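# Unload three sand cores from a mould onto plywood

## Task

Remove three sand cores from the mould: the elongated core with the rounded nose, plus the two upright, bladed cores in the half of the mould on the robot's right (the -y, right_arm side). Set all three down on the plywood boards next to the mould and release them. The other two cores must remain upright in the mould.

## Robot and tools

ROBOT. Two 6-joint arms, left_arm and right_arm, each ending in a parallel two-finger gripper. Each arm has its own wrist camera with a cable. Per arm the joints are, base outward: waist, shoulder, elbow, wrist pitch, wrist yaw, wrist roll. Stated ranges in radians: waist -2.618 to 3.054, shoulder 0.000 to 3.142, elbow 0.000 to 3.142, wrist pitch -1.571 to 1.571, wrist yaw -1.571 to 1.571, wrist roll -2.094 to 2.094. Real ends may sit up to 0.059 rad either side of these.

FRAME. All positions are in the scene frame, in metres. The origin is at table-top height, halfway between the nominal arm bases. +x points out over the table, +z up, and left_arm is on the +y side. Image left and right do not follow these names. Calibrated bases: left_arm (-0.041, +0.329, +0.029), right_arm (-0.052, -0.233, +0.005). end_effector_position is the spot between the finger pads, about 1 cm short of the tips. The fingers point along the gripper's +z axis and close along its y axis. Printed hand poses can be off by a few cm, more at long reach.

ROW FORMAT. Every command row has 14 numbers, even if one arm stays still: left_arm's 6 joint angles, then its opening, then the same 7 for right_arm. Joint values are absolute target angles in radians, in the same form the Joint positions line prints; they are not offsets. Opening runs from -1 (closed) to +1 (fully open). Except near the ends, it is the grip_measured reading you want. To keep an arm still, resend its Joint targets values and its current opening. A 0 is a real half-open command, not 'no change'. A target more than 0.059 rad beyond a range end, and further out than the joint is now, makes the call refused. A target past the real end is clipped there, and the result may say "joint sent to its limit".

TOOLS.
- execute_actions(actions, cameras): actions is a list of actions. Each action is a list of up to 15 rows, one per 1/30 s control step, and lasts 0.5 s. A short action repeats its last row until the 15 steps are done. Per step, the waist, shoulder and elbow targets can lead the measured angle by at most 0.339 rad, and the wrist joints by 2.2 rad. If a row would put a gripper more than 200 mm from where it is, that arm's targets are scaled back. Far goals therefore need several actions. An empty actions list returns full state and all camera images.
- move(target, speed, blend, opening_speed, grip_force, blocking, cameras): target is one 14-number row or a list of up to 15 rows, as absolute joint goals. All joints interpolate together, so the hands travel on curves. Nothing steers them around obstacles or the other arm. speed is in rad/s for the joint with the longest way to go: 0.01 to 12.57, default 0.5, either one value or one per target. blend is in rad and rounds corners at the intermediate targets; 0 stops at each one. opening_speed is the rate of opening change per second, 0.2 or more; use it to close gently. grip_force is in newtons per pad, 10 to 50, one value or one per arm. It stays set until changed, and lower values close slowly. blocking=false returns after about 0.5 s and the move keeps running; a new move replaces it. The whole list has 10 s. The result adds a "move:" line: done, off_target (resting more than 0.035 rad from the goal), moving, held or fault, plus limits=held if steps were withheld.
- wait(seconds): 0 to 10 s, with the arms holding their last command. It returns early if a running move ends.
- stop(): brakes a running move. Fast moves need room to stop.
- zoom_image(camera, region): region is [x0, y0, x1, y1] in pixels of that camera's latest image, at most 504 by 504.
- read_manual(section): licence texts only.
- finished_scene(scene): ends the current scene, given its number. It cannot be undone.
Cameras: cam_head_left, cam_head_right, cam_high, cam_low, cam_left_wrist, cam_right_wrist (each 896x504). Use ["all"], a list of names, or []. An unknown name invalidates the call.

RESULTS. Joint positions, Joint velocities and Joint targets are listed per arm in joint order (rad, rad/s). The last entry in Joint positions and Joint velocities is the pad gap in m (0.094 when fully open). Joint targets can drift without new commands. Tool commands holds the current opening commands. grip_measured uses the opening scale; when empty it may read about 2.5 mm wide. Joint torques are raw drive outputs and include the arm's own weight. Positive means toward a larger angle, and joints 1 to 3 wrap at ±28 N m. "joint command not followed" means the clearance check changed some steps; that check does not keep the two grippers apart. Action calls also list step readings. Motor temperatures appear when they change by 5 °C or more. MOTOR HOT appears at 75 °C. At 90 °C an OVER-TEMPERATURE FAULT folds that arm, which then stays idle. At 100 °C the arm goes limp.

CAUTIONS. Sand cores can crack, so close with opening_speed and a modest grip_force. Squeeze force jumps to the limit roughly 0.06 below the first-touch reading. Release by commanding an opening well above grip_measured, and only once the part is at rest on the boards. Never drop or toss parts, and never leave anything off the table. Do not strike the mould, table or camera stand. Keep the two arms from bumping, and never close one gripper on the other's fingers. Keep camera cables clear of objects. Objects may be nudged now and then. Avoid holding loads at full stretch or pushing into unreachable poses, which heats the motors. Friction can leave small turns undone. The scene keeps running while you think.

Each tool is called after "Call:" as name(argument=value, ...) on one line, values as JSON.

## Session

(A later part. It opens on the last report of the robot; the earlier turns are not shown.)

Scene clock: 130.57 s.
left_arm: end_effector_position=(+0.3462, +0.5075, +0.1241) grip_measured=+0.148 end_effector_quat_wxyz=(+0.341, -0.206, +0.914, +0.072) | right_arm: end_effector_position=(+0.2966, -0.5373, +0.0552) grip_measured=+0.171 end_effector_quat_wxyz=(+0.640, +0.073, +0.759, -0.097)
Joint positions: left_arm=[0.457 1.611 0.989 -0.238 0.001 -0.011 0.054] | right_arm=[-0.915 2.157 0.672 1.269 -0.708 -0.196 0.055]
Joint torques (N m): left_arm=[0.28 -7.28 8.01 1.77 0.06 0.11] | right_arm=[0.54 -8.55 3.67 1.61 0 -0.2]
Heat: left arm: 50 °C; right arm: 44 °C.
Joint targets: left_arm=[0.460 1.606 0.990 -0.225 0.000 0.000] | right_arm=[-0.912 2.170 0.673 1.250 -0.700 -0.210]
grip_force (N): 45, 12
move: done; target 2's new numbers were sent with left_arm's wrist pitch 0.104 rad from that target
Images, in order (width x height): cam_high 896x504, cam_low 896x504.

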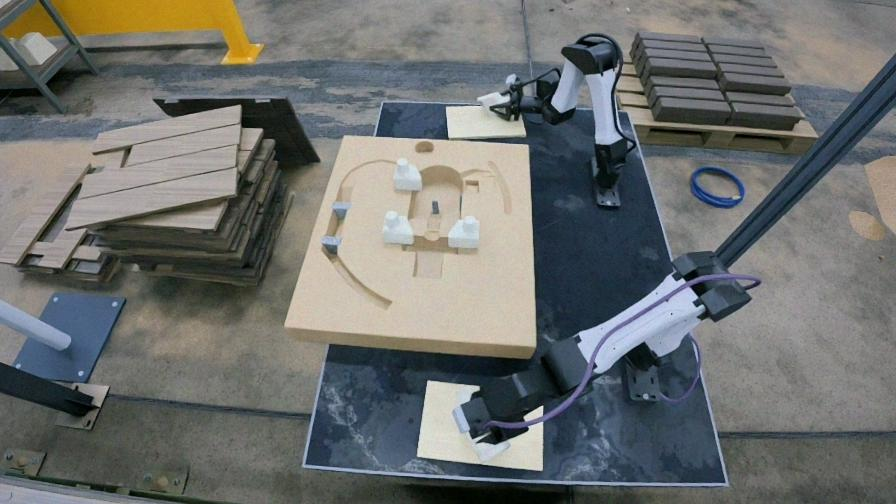

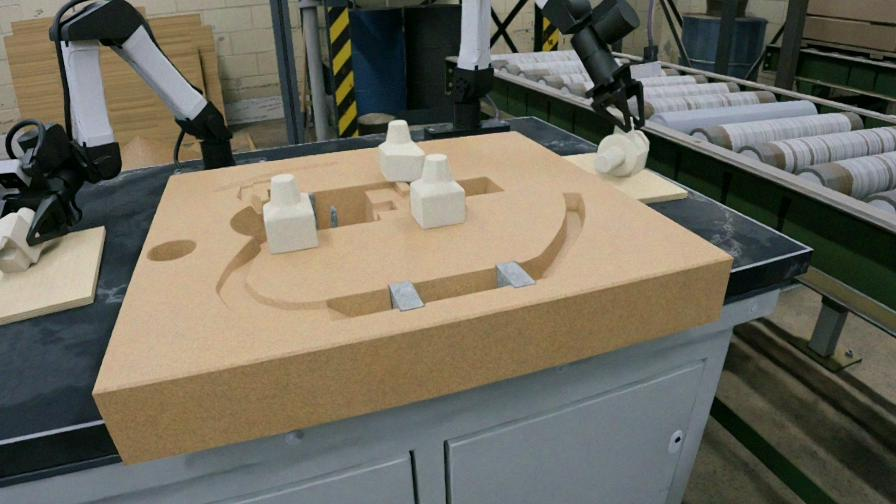

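Call:
move(target=[[0.46, 1.606, 1.01, -0.24, 0.0, 0.0, 0.35, -0.912, 2.175, 0.673, 1.21, -0.70, -0.21, 0.1],[0.46, 1.58, 1.16, -0.43, 0.0, 0.0, 0.35, -0.912, 2.18, 0.673, 1.21, -0.70, -0.21, 0.1]], speed=0.2, opening_speed=0.6, cameras=["cam_low","cam_head_right"])

Call:
zoom_image(camera="cam_low", region=[0, 100, 160, 300])

Call:
zoom_image(camera="cam_head_right", region=[540, 270, 720, 450])

Scene clock: 139.30 s.
left_arm: end_effector_position=(+0.3492, +0.5088, +0.1569) grip_measured=+0.348 end_effector_quat_wxyz=(+0.328, -0.207, +0.919, +0.070) | right_arm: end_effector_position=(+0.2966, -0.5373, +0.0549) grip_measured=+0.171 end_effector_quat_wxyz=(+0.639, +0.073, +0.759, -0.096)
Joint positions: left_arm=[0.457 1.599 1.132 -0.42 0.001 -0.011 0.063] | right_arm=[-0.915 2.157 0.672 1.267 -0.708 -0.196 0.055]
Joint torques (N m): left_arm=[0.25 -8.68 10.76 1.46 0.06 0.12] | right_arm=[0.65 -7.71 3.6 1.27 -0.06 -0.21]
Heat: left arm: 50 °C; right arm: 44 °C.
Joint targets: left_arm=[0.460 1.580 1.160 -0.430 0.000 0.000] | right_arm=[-0.912 2.180 0.673 1.210 -0.700 -0.210]
grip_force (N): 45, 12
move: off_target (right_arm); right_arm: the wrist pitch is farthest, 0.057 rad from its target
Images, in order (width x height): cam_head_right 896x504, cam_low 896x504.

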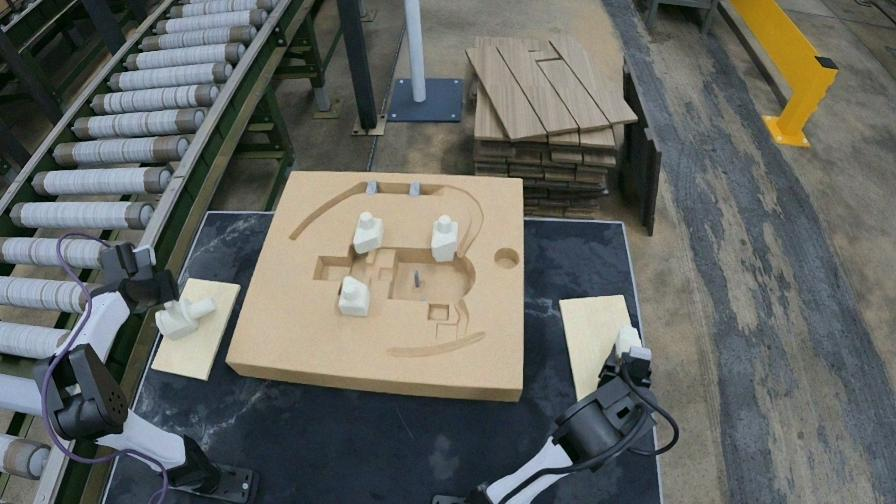

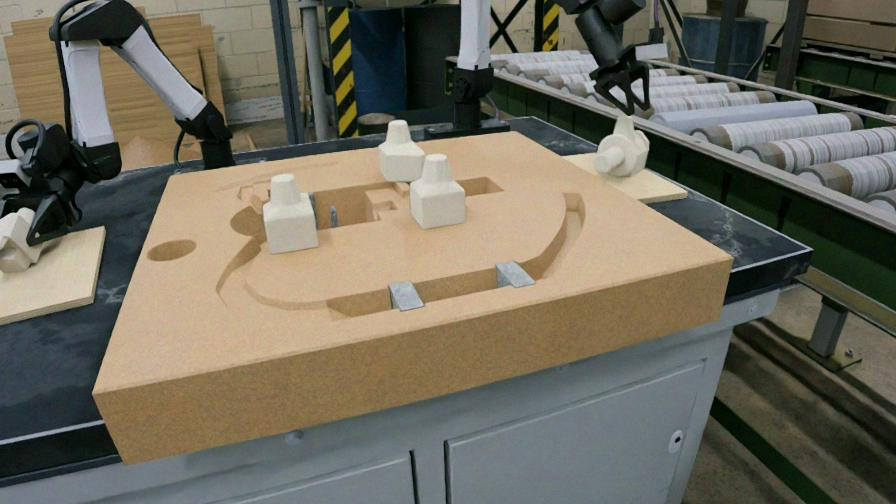

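Scaled by 2.520 from the camera's 896x504 image, which has a finer 1280x720 frame.

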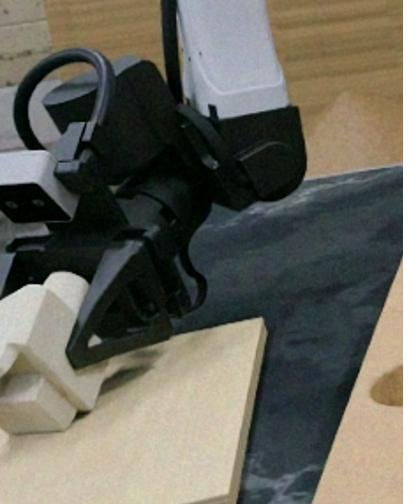

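Scaled by 2.800 from the camera's 896x504 image, which has a finer 1280x720 frame.

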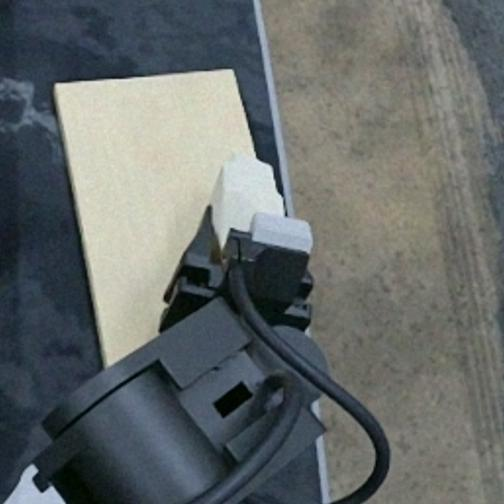

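Call:
move(target=[0.46, 1.545, 1.33, -0.66, 0.0, 0.0, 0.35, -0.95, 2.095, 0.612, 1.17, -0.735, -0.21, 0.1], speed=0.15, cameras=["cam_low","cam_left_wrist","cam_high"])

Call:
zoom_image(camera="cam_low", region=[0, 100, 160, 300])

Call:
zoom_image(camera="cam_high", region=[400, 60, 560, 160])

Scene clock: 154.43 s.
left_arm: end_effector_position=(+0.3422, +0.5056, +0.2038) grip_measured=+0.348 end_effector_quat_wxyz=(+0.316, -0.208, +0.923, +0.067) | right_arm: end_effector_position=(+0.2820, -0.5333, +0.0495) grip_measured=+0.172 end_effector_quat_wxyz=(+0.627, +0.089, +0.770, -0.084)
Joint positions: left_arm=[0.457 1.565 1.3 -0.649 0.001 -0.011 0.063] | right_arm=[-0.943 2.12 0.627 1.221 -0.725 -0.2 0.055]
Joint torques (N m): left_arm=[0.23 -8.39 11.02 1.43 0.06 0.12] | right_arm=[-0.38 -12.1 2.47 1.28 -0.22 -0.21]
Motor temperatures (°C): left_arm=[23 51 47 38 22 22 26] | right_arm=[25 43 34 36 21 24 22]
Heat: left arm: 51 °C; right arm: 43 °C.
Joint targets: left_arm=[0.460 1.545 1.330 -0.660 0.000 0.000] | right_arm=[-0.950 2.095 0.612 1.170 -0.735 -0.210]
grip_force (N): 45, 12
move: off_target (right_arm); right_arm: the wrist pitch is farthest, 0.051 rad from its target
Images, in order (width x height): cam_high 896x504, cam_low 896x504, cam_left_wrist 896x504.

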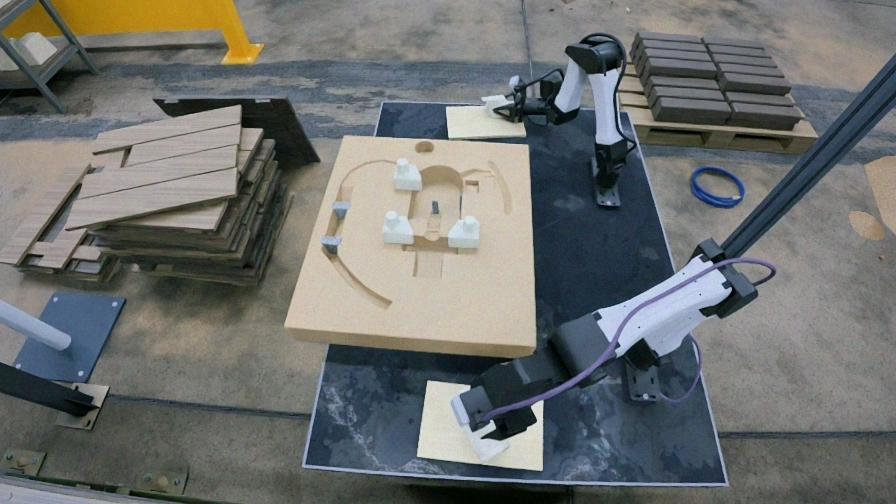

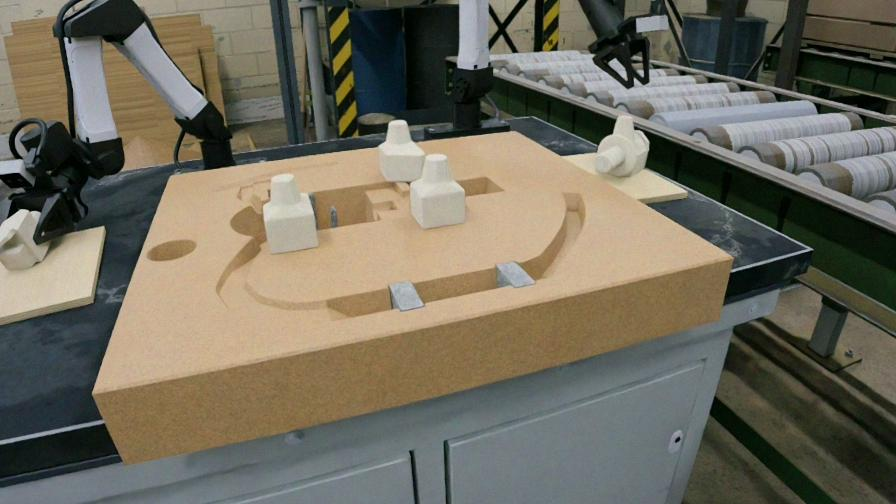

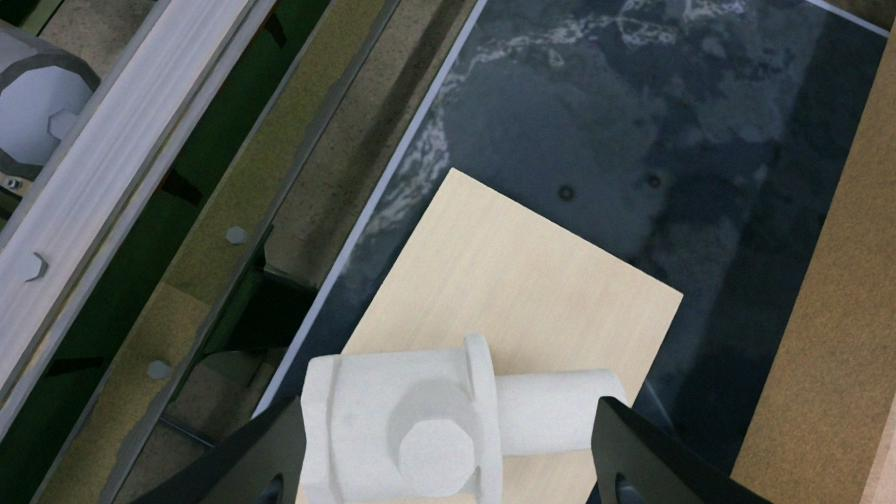

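Scaled by 2.520 from the camera's 896x504 image, which has a finer 1280x720 frame.

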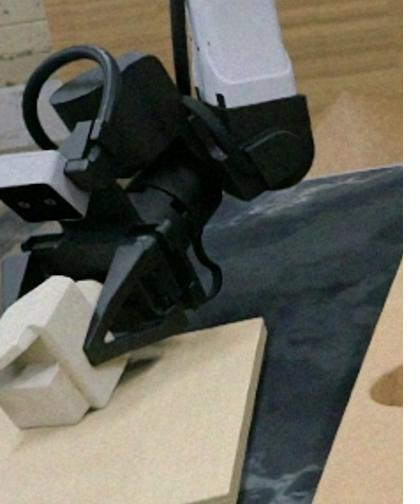

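Scaled by 3.150 from the camera's 896x504 image, which has a finer 1280x720 frame.

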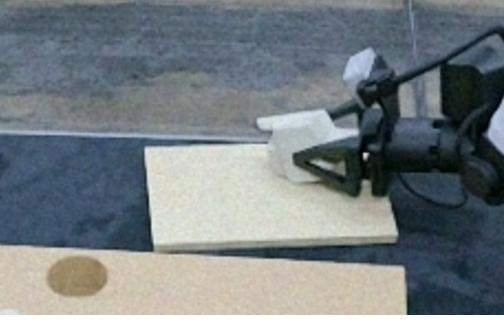

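Call:
move(target=[[0.46, 1.545, 1.33, -0.66, 0.0, 0.0, 0.35, -0.95, 2.14, 0.612, 1.17, -0.735, -0.21, 0.1],[0.46, 1.545, 1.33, -0.66, 0.0, 0.0, 0.35, -0.95, 2.14, 0.612, 1.17, -0.735, -0.21, 0.32]], speed=0.12, opening_speed=0.2, cameras=["cam_low","cam_right_wrist","cam_high"])

Call:
zoom_image(camera="cam_low", region=[0, 100, 160, 300])

Call:
zoom_image(camera="cam_high", region=[400, 60, 560, 160])

Scene clock: 161.40 s.
left_arm: end_effector_position=(+0.3421, +0.5055, +0.2037) grip_measured=+0.348 end_effector_quat_wxyz=(+0.316, -0.208, +0.923, +0.067) | right_arm: end_effector_position=(+0.2773, -0.5293, +0.0356) grip_measured=+0.318 end_effector_quat_wxyz=(+0.612, +0.105, +0.781, -0.067)
Joint positions: left_arm=[0.457 1.565 1.3 -0.649 0.001 -0.011 0.063] | right_arm=[-0.948 2.127 0.617 1.178 -0.727 -0.2 0.062]
Joint torques (N m): left_arm=[0.28 -8.47 11.06 1.45 0.06 0.14] | right_arm=[0.12 -8.1 3.04 1.67 -0.27 -0.17]
Heat: left arm: 51 °C; right arm: 43 °C.
Joint targets: left_arm=[0.460 1.545 1.330 -0.660 0.000 0.000] | right_arm=[-0.950 2.140 0.612 1.170 -0.735 -0.210]
grip_force (N): 45, 12
move: done; target 2's new numbers were sent with right_arm's wrist pitch 0.051 rad from that target
Images, in order (width x height): cam_high 896x504, cam_low 896x504, cam_right_wrist 896x504.

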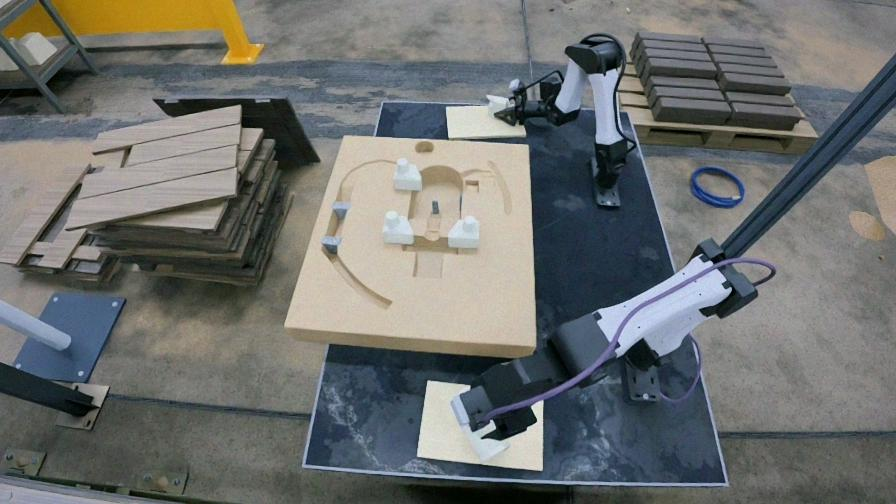

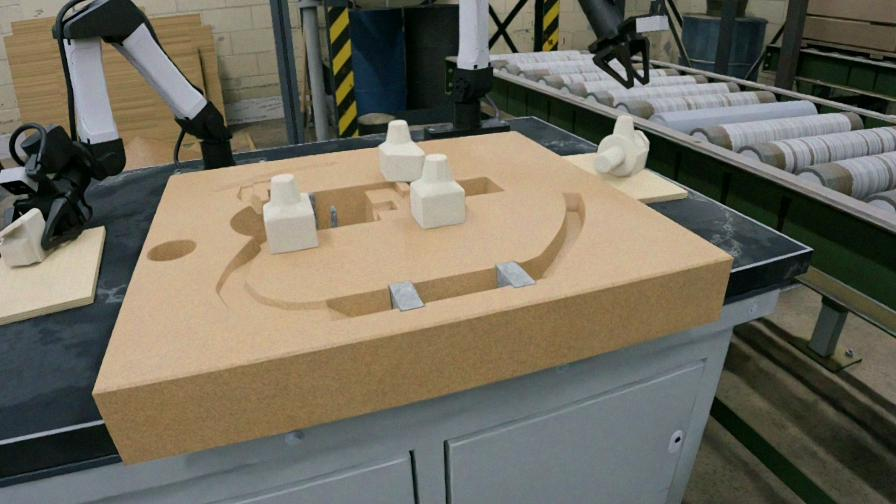

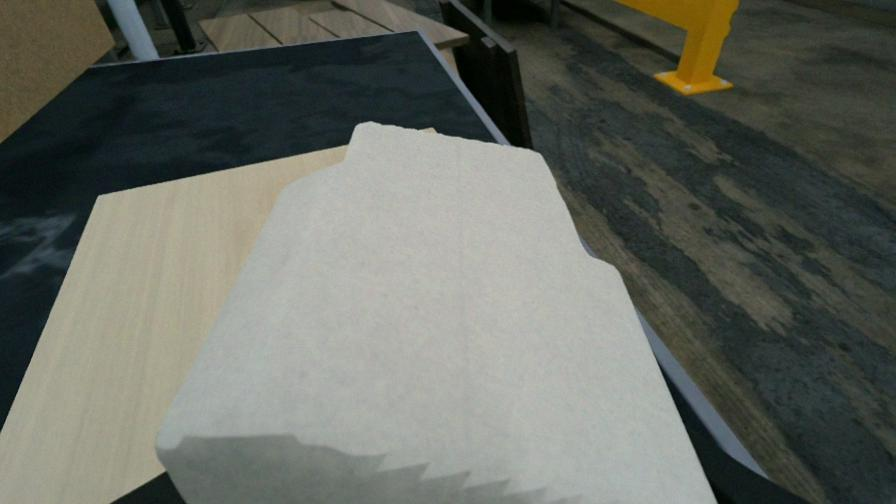

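Scaled by 2.520 from the camera's 896x504 image, which has a finer 1280x720 frame.

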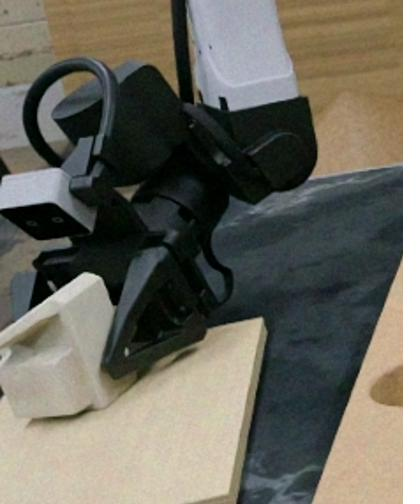

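Scaled by 3.150 from the camera's 896x504 image, which has a finer 1280x720 frame.

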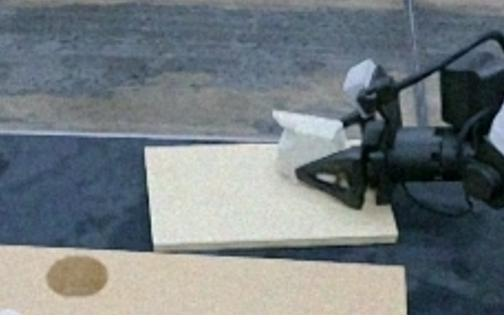

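Call:
move(target=[[0.46, 1.545, 1.33, -0.66, 0.0, 0.0, 0.35, -0.95, 1.78, 0.68, 0.86, -0.735, -0.21, 0.45],[0.46, 1.545, 1.33, -0.66, 0.0, 0.0, 0.35, -0.8, 1.7, 1.0, 0.4, -0.4, -0.1, 0.9],[0.46, 1.545, 1.33, -0.66, 0.0, 0.0, 0.35, -0.25, 1.7, 1.5, -0.5, 0.0, 0.0, 0.9],[0.46, 1.545, 1.33, -0.66, 0.0, 0.0, 0.35, 0.27, 2.13, 2.20, -0.93, 0.147, 0.185, 0.9],[0.46, 1.545, 1.33, -0.66, 0.0, 0.0, 0.35, 0.26, 2.285, 2.208, -0.836, 0.142, 0.178, 0.9]], speed=[0.4,0.8,0.8,0.8,0.4], blend=[0.03,0.1,0.1,0.05,0], opening_speed=0.8, grip_force=[45, 28], cameras=["cam_right_wrist","cam_high","cam_head_right"])

Call:
zoom_image(camera="cam_head_right", region=[540, 270, 720, 450])

Call:
zoom_image(camera="cam_high", region=[400, 60, 560, 160])

Scene clock: 183.03 s.
left_arm: end_effector_position=(+0.3421, +0.5055, +0.2037) grip_measured=+0.348 end_effector_quat_wxyz=(+0.316, -0.208, +0.923, +0.067) | right_arm: end_effector_position=(+0.5243, -0.1317, +0.1523) grip_measured=+0.898 end_effector_quat_wxyz=(+0.308, -0.004, +0.951, -0.005)
Joint positions: left_arm=[0.457 1.565 1.3 -0.649 0.001 -0.011 0.063] | right_arm=[0.263 2.283 2.183 -0.857 0.132 0.164 0.089]
Joint torques (N m): left_arm=[0.21 -8.49 11.06 1.44 0.06 0.12] | right_arm=[-0.08 -14.31 8.46 1.49 0.14 0.08]
Heat: left arm: 51 °C; right arm: 42 °C.
Joint targets: left_arm=[0.460 1.545 1.330 -0.660 0.000 0.000] | right_arm=[0.260 2.285 2.208 -0.836 0.142 0.178]
grip_force (N): 45, 28
move: done; blend cut to 0 rad at target 2
Images, in order (width x height): cam_head_right 896x504, cam_high 896x504, cam_right_wrist 896x504.

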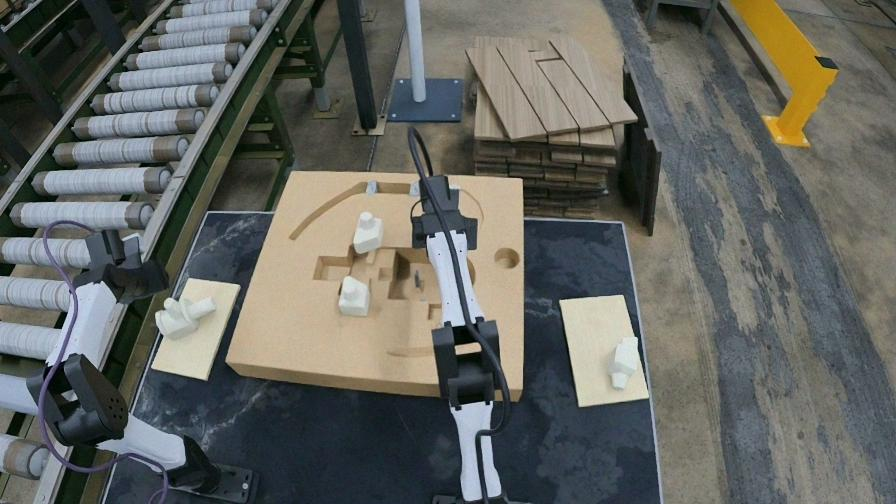

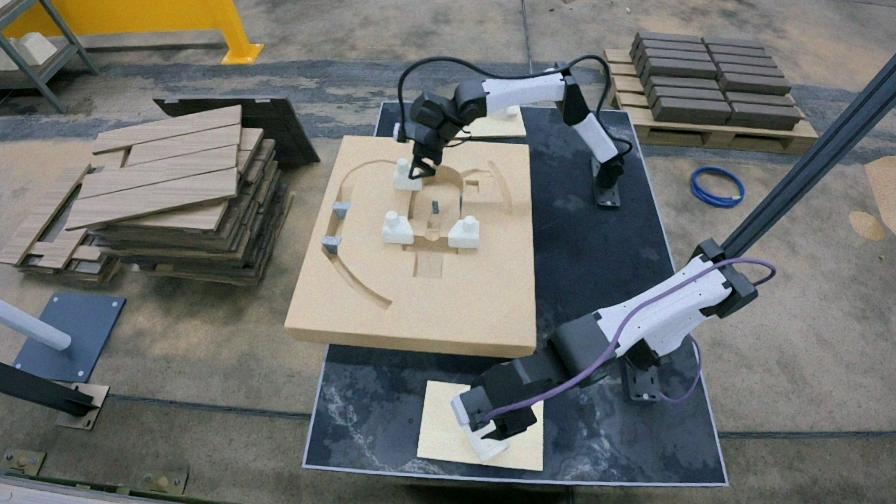

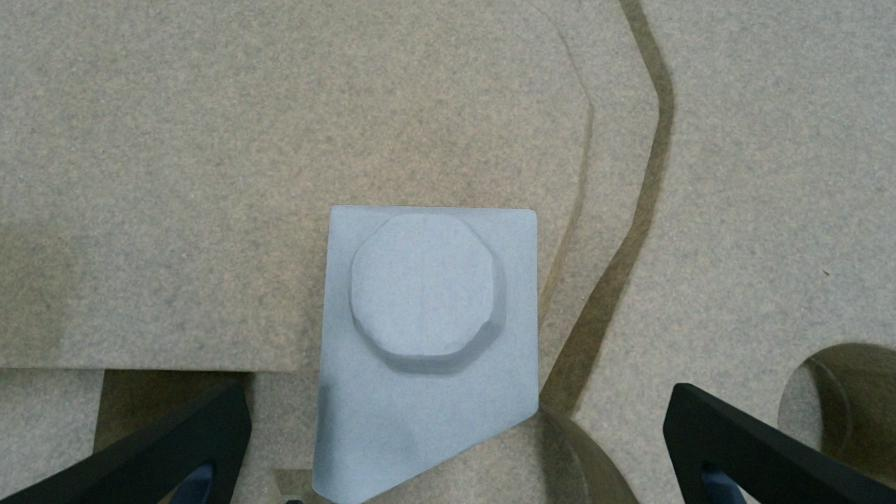

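Scaled by 2.800 from the camera's 896x504 image, which has a finer 1280x720 frame.

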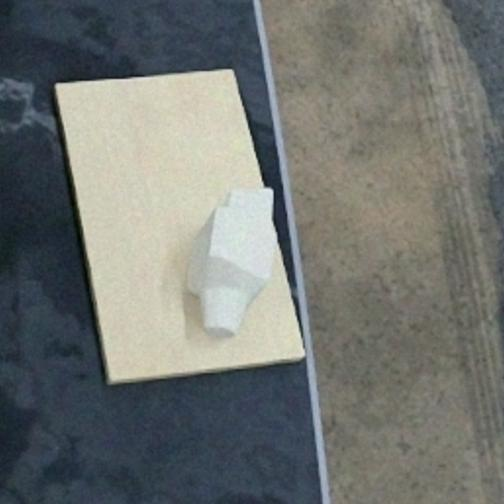

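Scaled by 3.150 from the camera's 896x504 image, which has a finer 1280x720 frame.

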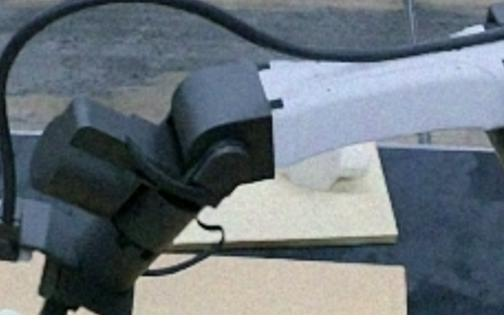

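Call:
move(target=[[0.46, 1.545, 1.33, -0.66, 0.0, 0.0, 0.35, 0.257, 2.388, 2.155, -0.683, 0.137, 0.171, 0.9],[0.46, 1.545, 1.33, -0.66, 0.0, 0.0, 0.35, 0.257, 2.388, 2.155, -0.683, 0.137, 0.171, 0.08]], speed=0.3, opening_speed=0.6, cameras=["cam_right_wrist"])

Scene clock: 200.13 s.
left_arm: end_effector_position=(+0.3421, +0.5055, +0.2037) grip_measured=+0.348 end_effector_quat_wxyz=(+0.316, -0.208, +0.923, +0.067) | right_arm: end_effector_position=(+0.5512, -0.1261, +0.1110) grip_measured=+0.169 end_effector_quat_wxyz=(+0.325, -0.002, +0.946, -0.002)
Joint positions: left_arm=[0.457 1.565 1.3 -0.649 0.001 -0.011 0.063] | right_arm=[0.263 2.376 2.159 -0.703 0.133 0.164 0.055]
Joint torques (N m): left_arm=[0.27 -8.39 11.03 1.46 0.08 0.1] | right_arm=[-0.27 -14.37 6.26 1.55 0.09 0.01]
Heat: left arm: 51 °C; right arm: 47 °C.
Joint targets: left_arm=[0.460 1.545 1.330 -0.660 0.000 0.000] | right_arm=[0.257 2.388 2.155 -0.683 0.137 0.171]
grip_force (N): 45, 28
move: done
Images, in order (width x height): cam_right_wrist 896x504.

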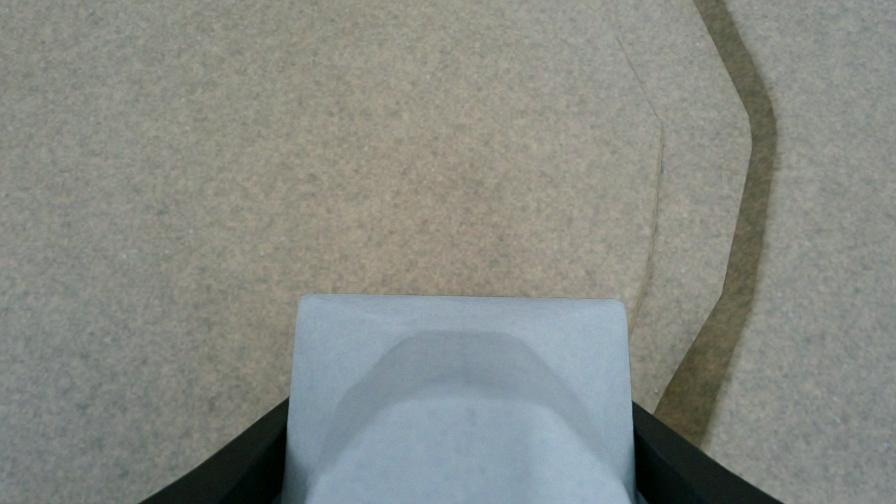

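Call:
move(target=[[0.46, 1.545, 1.33, -0.66, 0.0, 0.0, 0.35, 0.257, 2.385, 2.295, -0.77, 0.137, 0.171, 0.08],[0.46, 1.545, 1.33, -0.66, 0.0, 0.0, 0.35, 0.257, 2.407, 2.45, -0.885, 0.137, 0.171, 0.08],[0.46, 1.545, 1.33, -0.66, 0.0, 0.0, 0.35, 0.250, 2.15, 2.27, -0.91, 0.137, 0.171, 0.08],[0.46, 1.545, 1.33, -0.66, 0.0, 0.0, 0.35, -0.15, 1.93, 1.73, -0.15, -0.2, 0.1, 0.08],[0.46, 1.545, 1.33, -0.66, 0.0, 0.0, 0.35, -0.542, 1.79, 0.965, 0.73, -0.498, 0.3, 0.08]], speed=[0.3,0.3,0.5,0.8,0.6], blend=[0.03,0.03,0.08,0.1,0], cameras=["cam_low","cam_high","cam_head_right"])

Call:
zoom_image(camera="cam_low", region=[0, 80, 200, 300])

Call:
zoom_image(camera="cam_head_right", region=[520, 250, 700, 430])

Scene clock: 222.63 s.
left_arm: end_effector_position=(+0.3421, +0.5055, +0.2037) grip_measured=+0.348 end_effector_quat_wxyz=(+0.316, -0.208, +0.923, +0.067) | right_arm: end_effector_position=(+0.4200, -0.4525, +0.1626) grip_measured=+0.168 end_effector_quat_wxyz=(+0.616, +0.195, +0.757, +0.098)
Joint positions: left_arm=[0.457 1.565 1.3 -0.649 0.001 -0.011 0.063] | right_arm=[-0.542 1.848 0.957 0.639 -0.484 0.29 0.055]
Joint torques (N m): left_arm=[0.23 -8.44 11.04 1.44 0.07 0.13] | right_arm=[0.23 -15.84 6.64 2.67 -0.26 0.05]
Motor temperatures (°C): left_arm=[23 51 50 37 22 22 25] | right_arm=[25 53 36 40 21 24 22]
Heat: left arm: 51 °C; right arm: 53 °C.
Joint targets: left_arm=[0.460 1.545 1.330 -0.660 0.000 0.000] | right_arm=[-0.542 1.790 0.965 0.730 -0.498 0.300]
grip_force (N): 45, 28
move: off_target (right_arm); right_arm: the wrist pitch is farthest, 0.091 rad from its target
Images, in order (width x height): cam_head_right 896x504, cam_high 896x504, cam_low 896x504.

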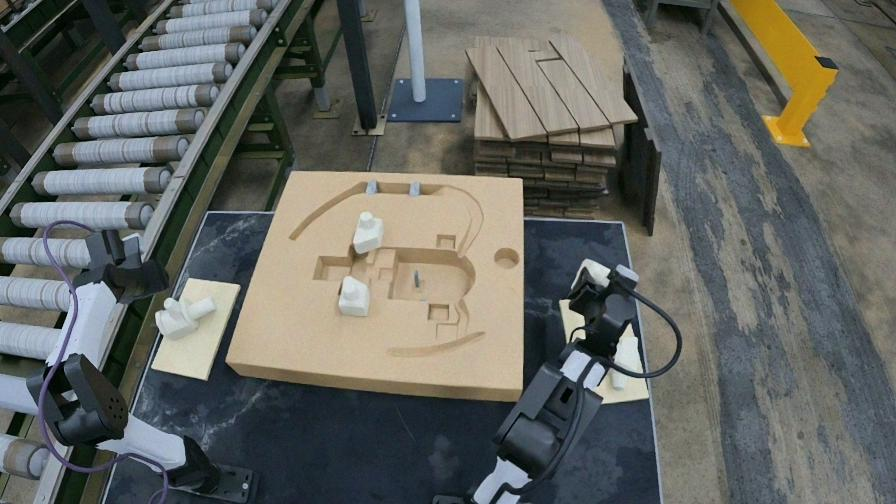

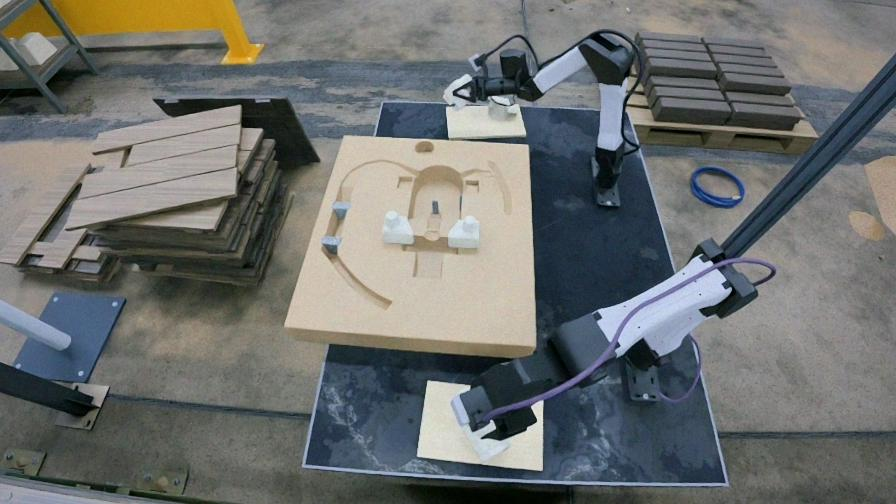

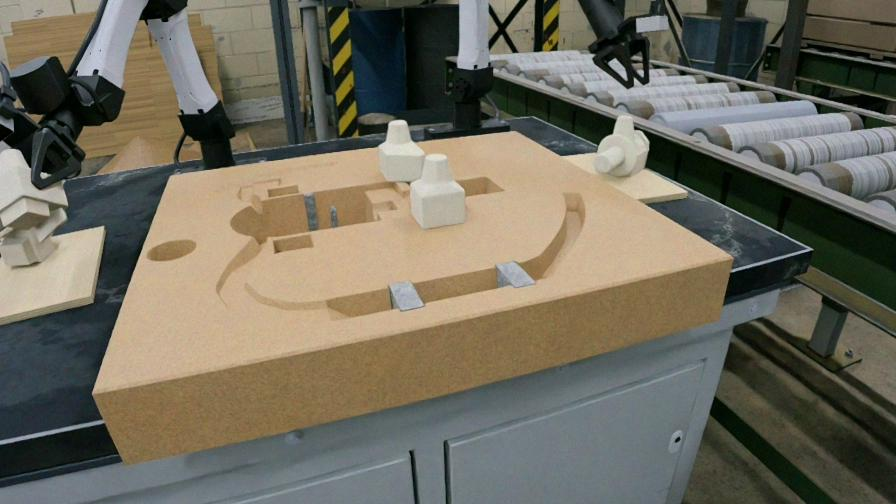

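Scaled by 2.291 from the camera's 896x504 image, which has a finer 1280x720 frame.

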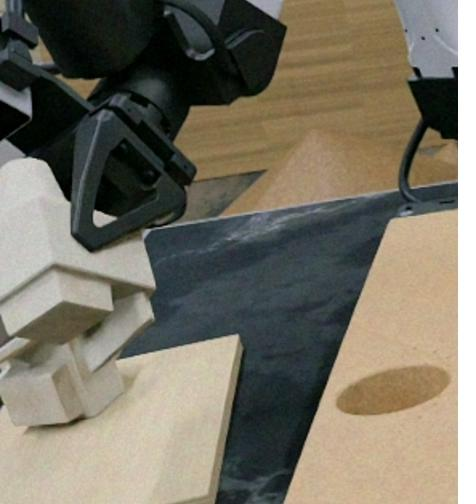

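Scaled by 2.800 from the camera's 896x504 image, which has a finer 1280x720 frame.

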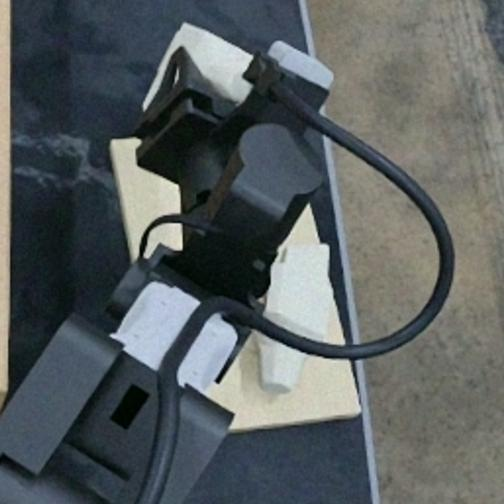

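Call:
move(target=[0.46, 1.545, 1.33, -0.66, 0.0, 0.0, 0.35, -0.542, 2.005, 0.916, 0.93, -0.498, 0.32, 0.08], speed=0.25, cameras=["cam_low","cam_high","cam_head_right"])

Call:
zoom_image(camera="cam_low", region=[0, 80, 200, 300])

Call:
zoom_image(camera="cam_high", region=[400, 60, 560, 160])

Call:
zoom_image(camera="cam_head_right", region=[520, 250, 700, 430])

Scene clock: 231.87 s.
left_arm: end_effector_position=(+0.3421, +0.5055, +0.2037) grip_measured=+0.348 end_effector_quat_wxyz=(+0.316, -0.208, +0.923, +0.067) | right_arm: end_effector_position=(+0.4225, -0.4539, +0.1068) grip_measured=+0.168 end_effector_quat_wxyz=(+0.611, +0.204, +0.757, +0.106)
Joint positions: left_arm=[0.457 1.565 1.3 -0.649 0.001 -0.011 0.063] | right_arm=[-0.542 2.01 0.908 0.839 -0.486 0.31 0.055]
Joint torques (N m): left_arm=[0.28 -8.46 11.07 1.45 0.07 0.11] | right_arm=[0.35 -11.36 6 2.67 -0.28 0.04]
Heat: left arm: 51 °C; right arm: 53 °C.
Joint targets: left_arm=[0.460 1.545 1.330 -0.660 0.000 0.000] | right_arm=[-0.542 2.005 0.916 0.930 -0.498 0.320]
grip_force (N): 45, 28
move: off_target (right_arm); right_arm: the wrist pitch is farthest, 0.091 rad from its target
Images, in order (width x height): cam_head_right 896x504, cam_high 896x504, cam_low 896x504.

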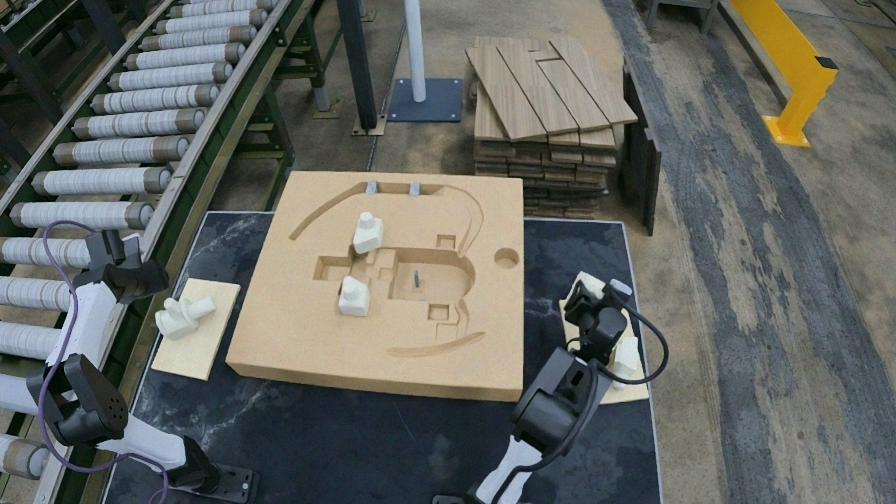

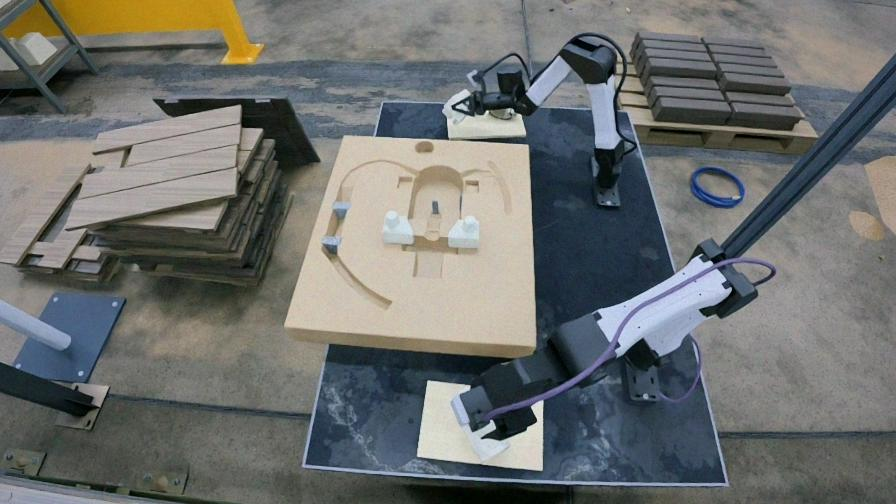

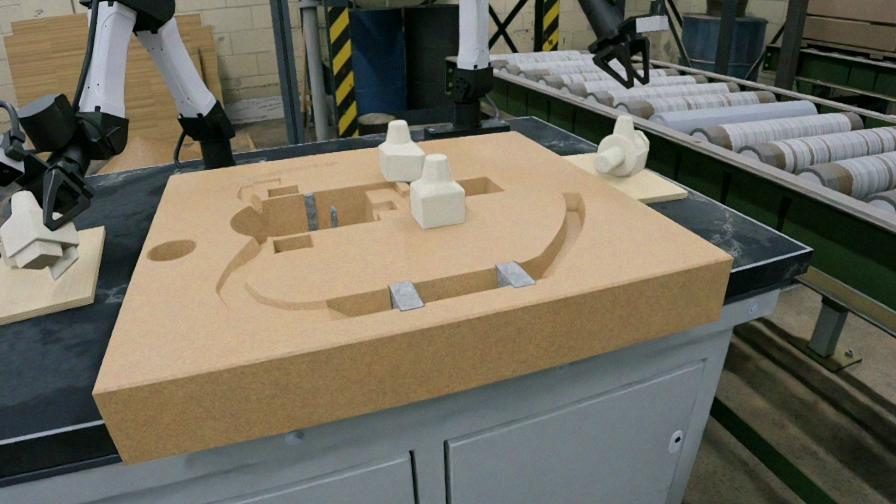

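Scaled by 2.291 from the camera's 896x504 image, which has a finer 1280x720 frame.

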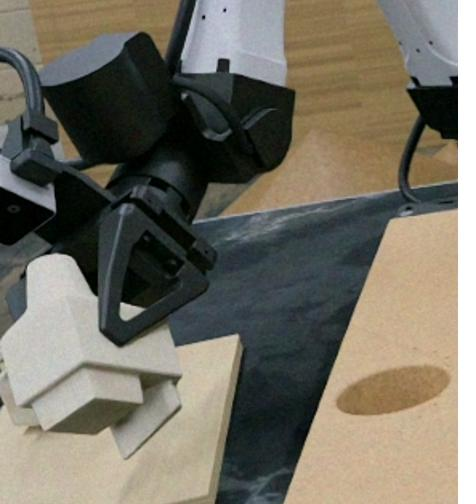

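Scaled by 3.150 from the camera's 896x504 image, which has a finer 1280x720 frame.

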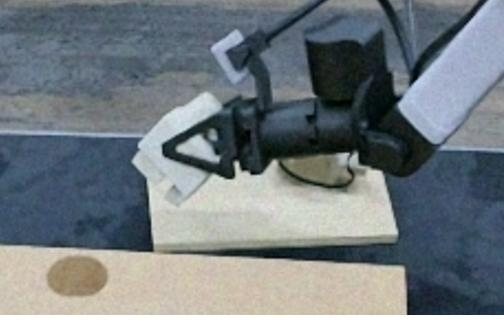

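Scaled by 2.800 from the camera's 896x504 image, which has a finer 1280x720 frame.

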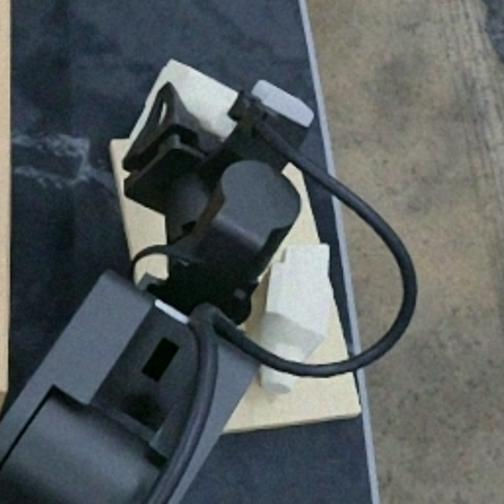

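Call:
move(target=[0.46, 1.545, 1.33, -0.66, 0.0, 0.0, 0.35, -0.542, 2.054, 0.903, 0.965, -0.498, 0.32, 0.08], speed=0.1)

Call:
move(target=[[0.46, 1.545, 1.33, -0.66, 0.0, 0.0, 0.35, -0.585, 2.02, 0.786, 1.05, -0.535, 0.33, 0.08],[0.46, 1.545, 1.33, -0.66, 0.0, 0.0, 0.35, -0.622, 2.02, 0.695, 1.135, -0.57, 0.35, 0.08]], speed=0.12, blend=0.05, grip_force=[45, 12], cameras=["cam_low","cam_high","cam_right_wrist"])

Call:
zoom_image(camera="cam_low", region=[0, 80, 200, 300])

Call:
zoom_image(camera="cam_high", region=[400, 60, 560, 160])

Scene clock: 245.33 s.
left_arm: end_effector_position=(+0.3421, +0.5055, +0.2037) grip_measured=+0.348 end_effector_quat_wxyz=(+0.316, -0.208, +0.923, +0.067) | right_arm: end_effector_position=(+0.4210, -0.4529, +0.0871) grip_measured=+0.168 end_effector_quat_wxyz=(+0.603, +0.209, +0.762, +0.109)
Joint positions: left_arm=[0.457 1.565 1.3 -0.649 0.001 -0.011 0.063] | right_arm=[-0.542 2.057 0.896 0.875 -0.486 0.31 0.055]
Joint torques (N m): left_arm=[0.21 -8.49 11.11 1.45 0.07 0.12] | right_arm=[0.27 -11.25 5.55 2.7 -0.2 0]
Heat: left arm: 52 °C; right arm: 51 °C.
Joint targets: left_arm=[0.460 1.545 1.330 -0.660 0.000 0.000] | right_arm=[-0.542 2.054 0.903 0.965 -0.498 0.320]
grip_force (N): 45, 28
move: off_target (right_arm); right_arm: the wrist pitch is farthest, 0.090 rad from its target

Scene clock: 247.40 s.
left_arm: end_effector_position=(+0.3421, +0.5055, +0.2037) grip_measured=+0.348 end_effector_quat_wxyz=(+0.316, -0.208, +0.923, +0.067) | right_arm: end_effector_position=(+0.3766, -0.4495, +0.0762) grip_measured=+0.171 end_effector_quat_wxyz=(+0.625, +0.211, +0.742, +0.120)
Joint positions: left_arm=[0.457 1.565 1.3 -0.649 0.001 -0.011 0.063] | right_arm=[-0.613 2.057 0.705 1.124 -0.565 0.344 0.055]
Joint torques (N m): left_arm=[0.29 -8.5 10.99 1.47 0.06 0.13] | right_arm=[-0.51 -13.41 3.55 1.95 -0.15 -0.04]
Motor temperatures (°C): left_arm=[23 52 51 37 22 22 25] | right_arm=[25 51 36 45 21 24 22]
Heat: left arm: 52 °C; right arm: 51 °C.
Joint targets: left_arm=[0.460 1.545 1.330 -0.660 0.000 0.000] | right_arm=[-0.622 2.020 0.695 1.135 -0.570 0.350]
grip_force (N): 45, 12
move: off_target (right_arm); blend cut to 0.0455 rad at target 1; right_arm: the shoulder is farthest, 0.037 rad from its target
Images, in order (width x height): cam_high 896x504, cam_low 896x504, cam_right_wrist 896x504.

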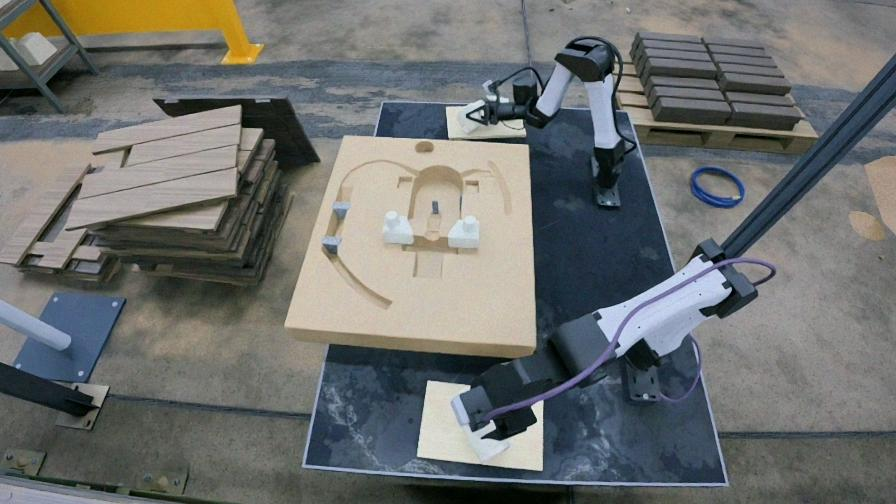

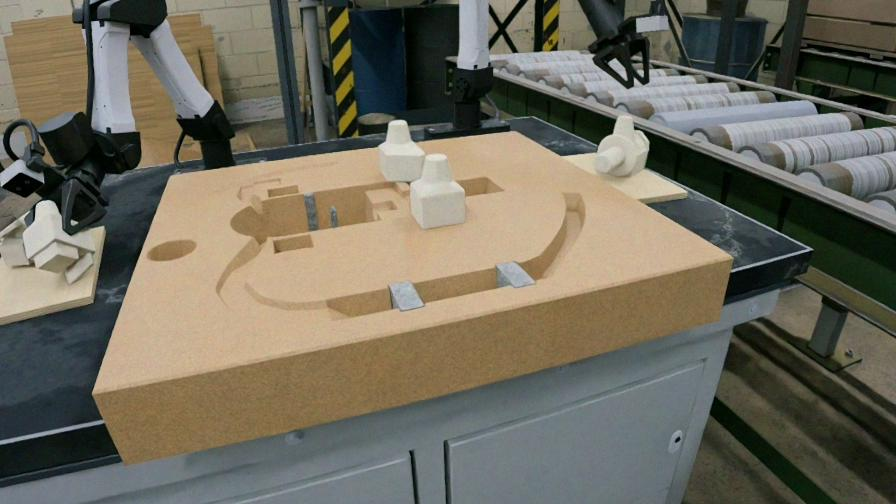

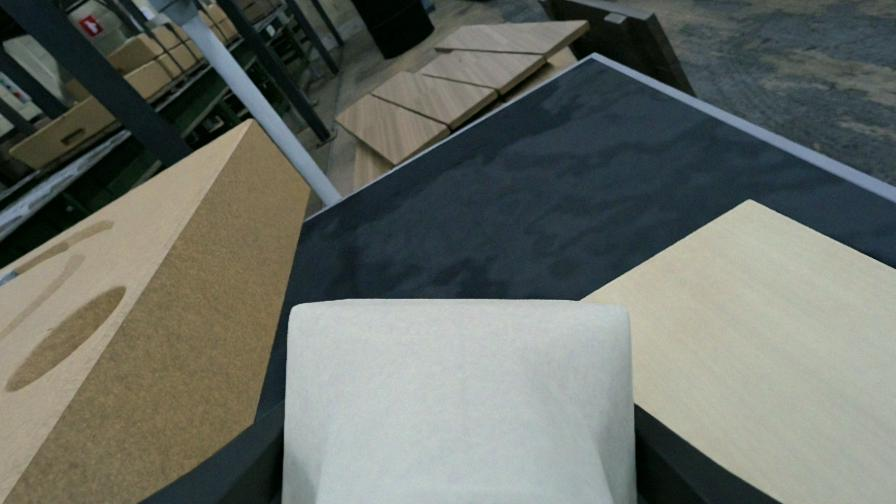

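Scaled by 2.291 from the camera's 896x504 image, which has a finer 1280x720 frame.

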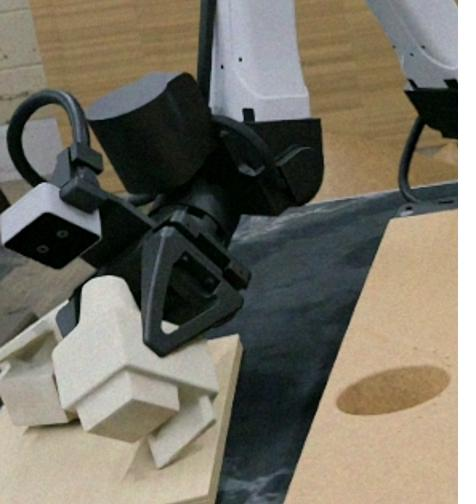

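Scaled by 3.150 from the camera's 896x504 image, which has a finer 1280x720 frame.

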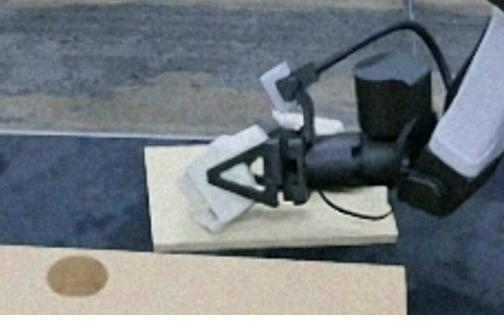

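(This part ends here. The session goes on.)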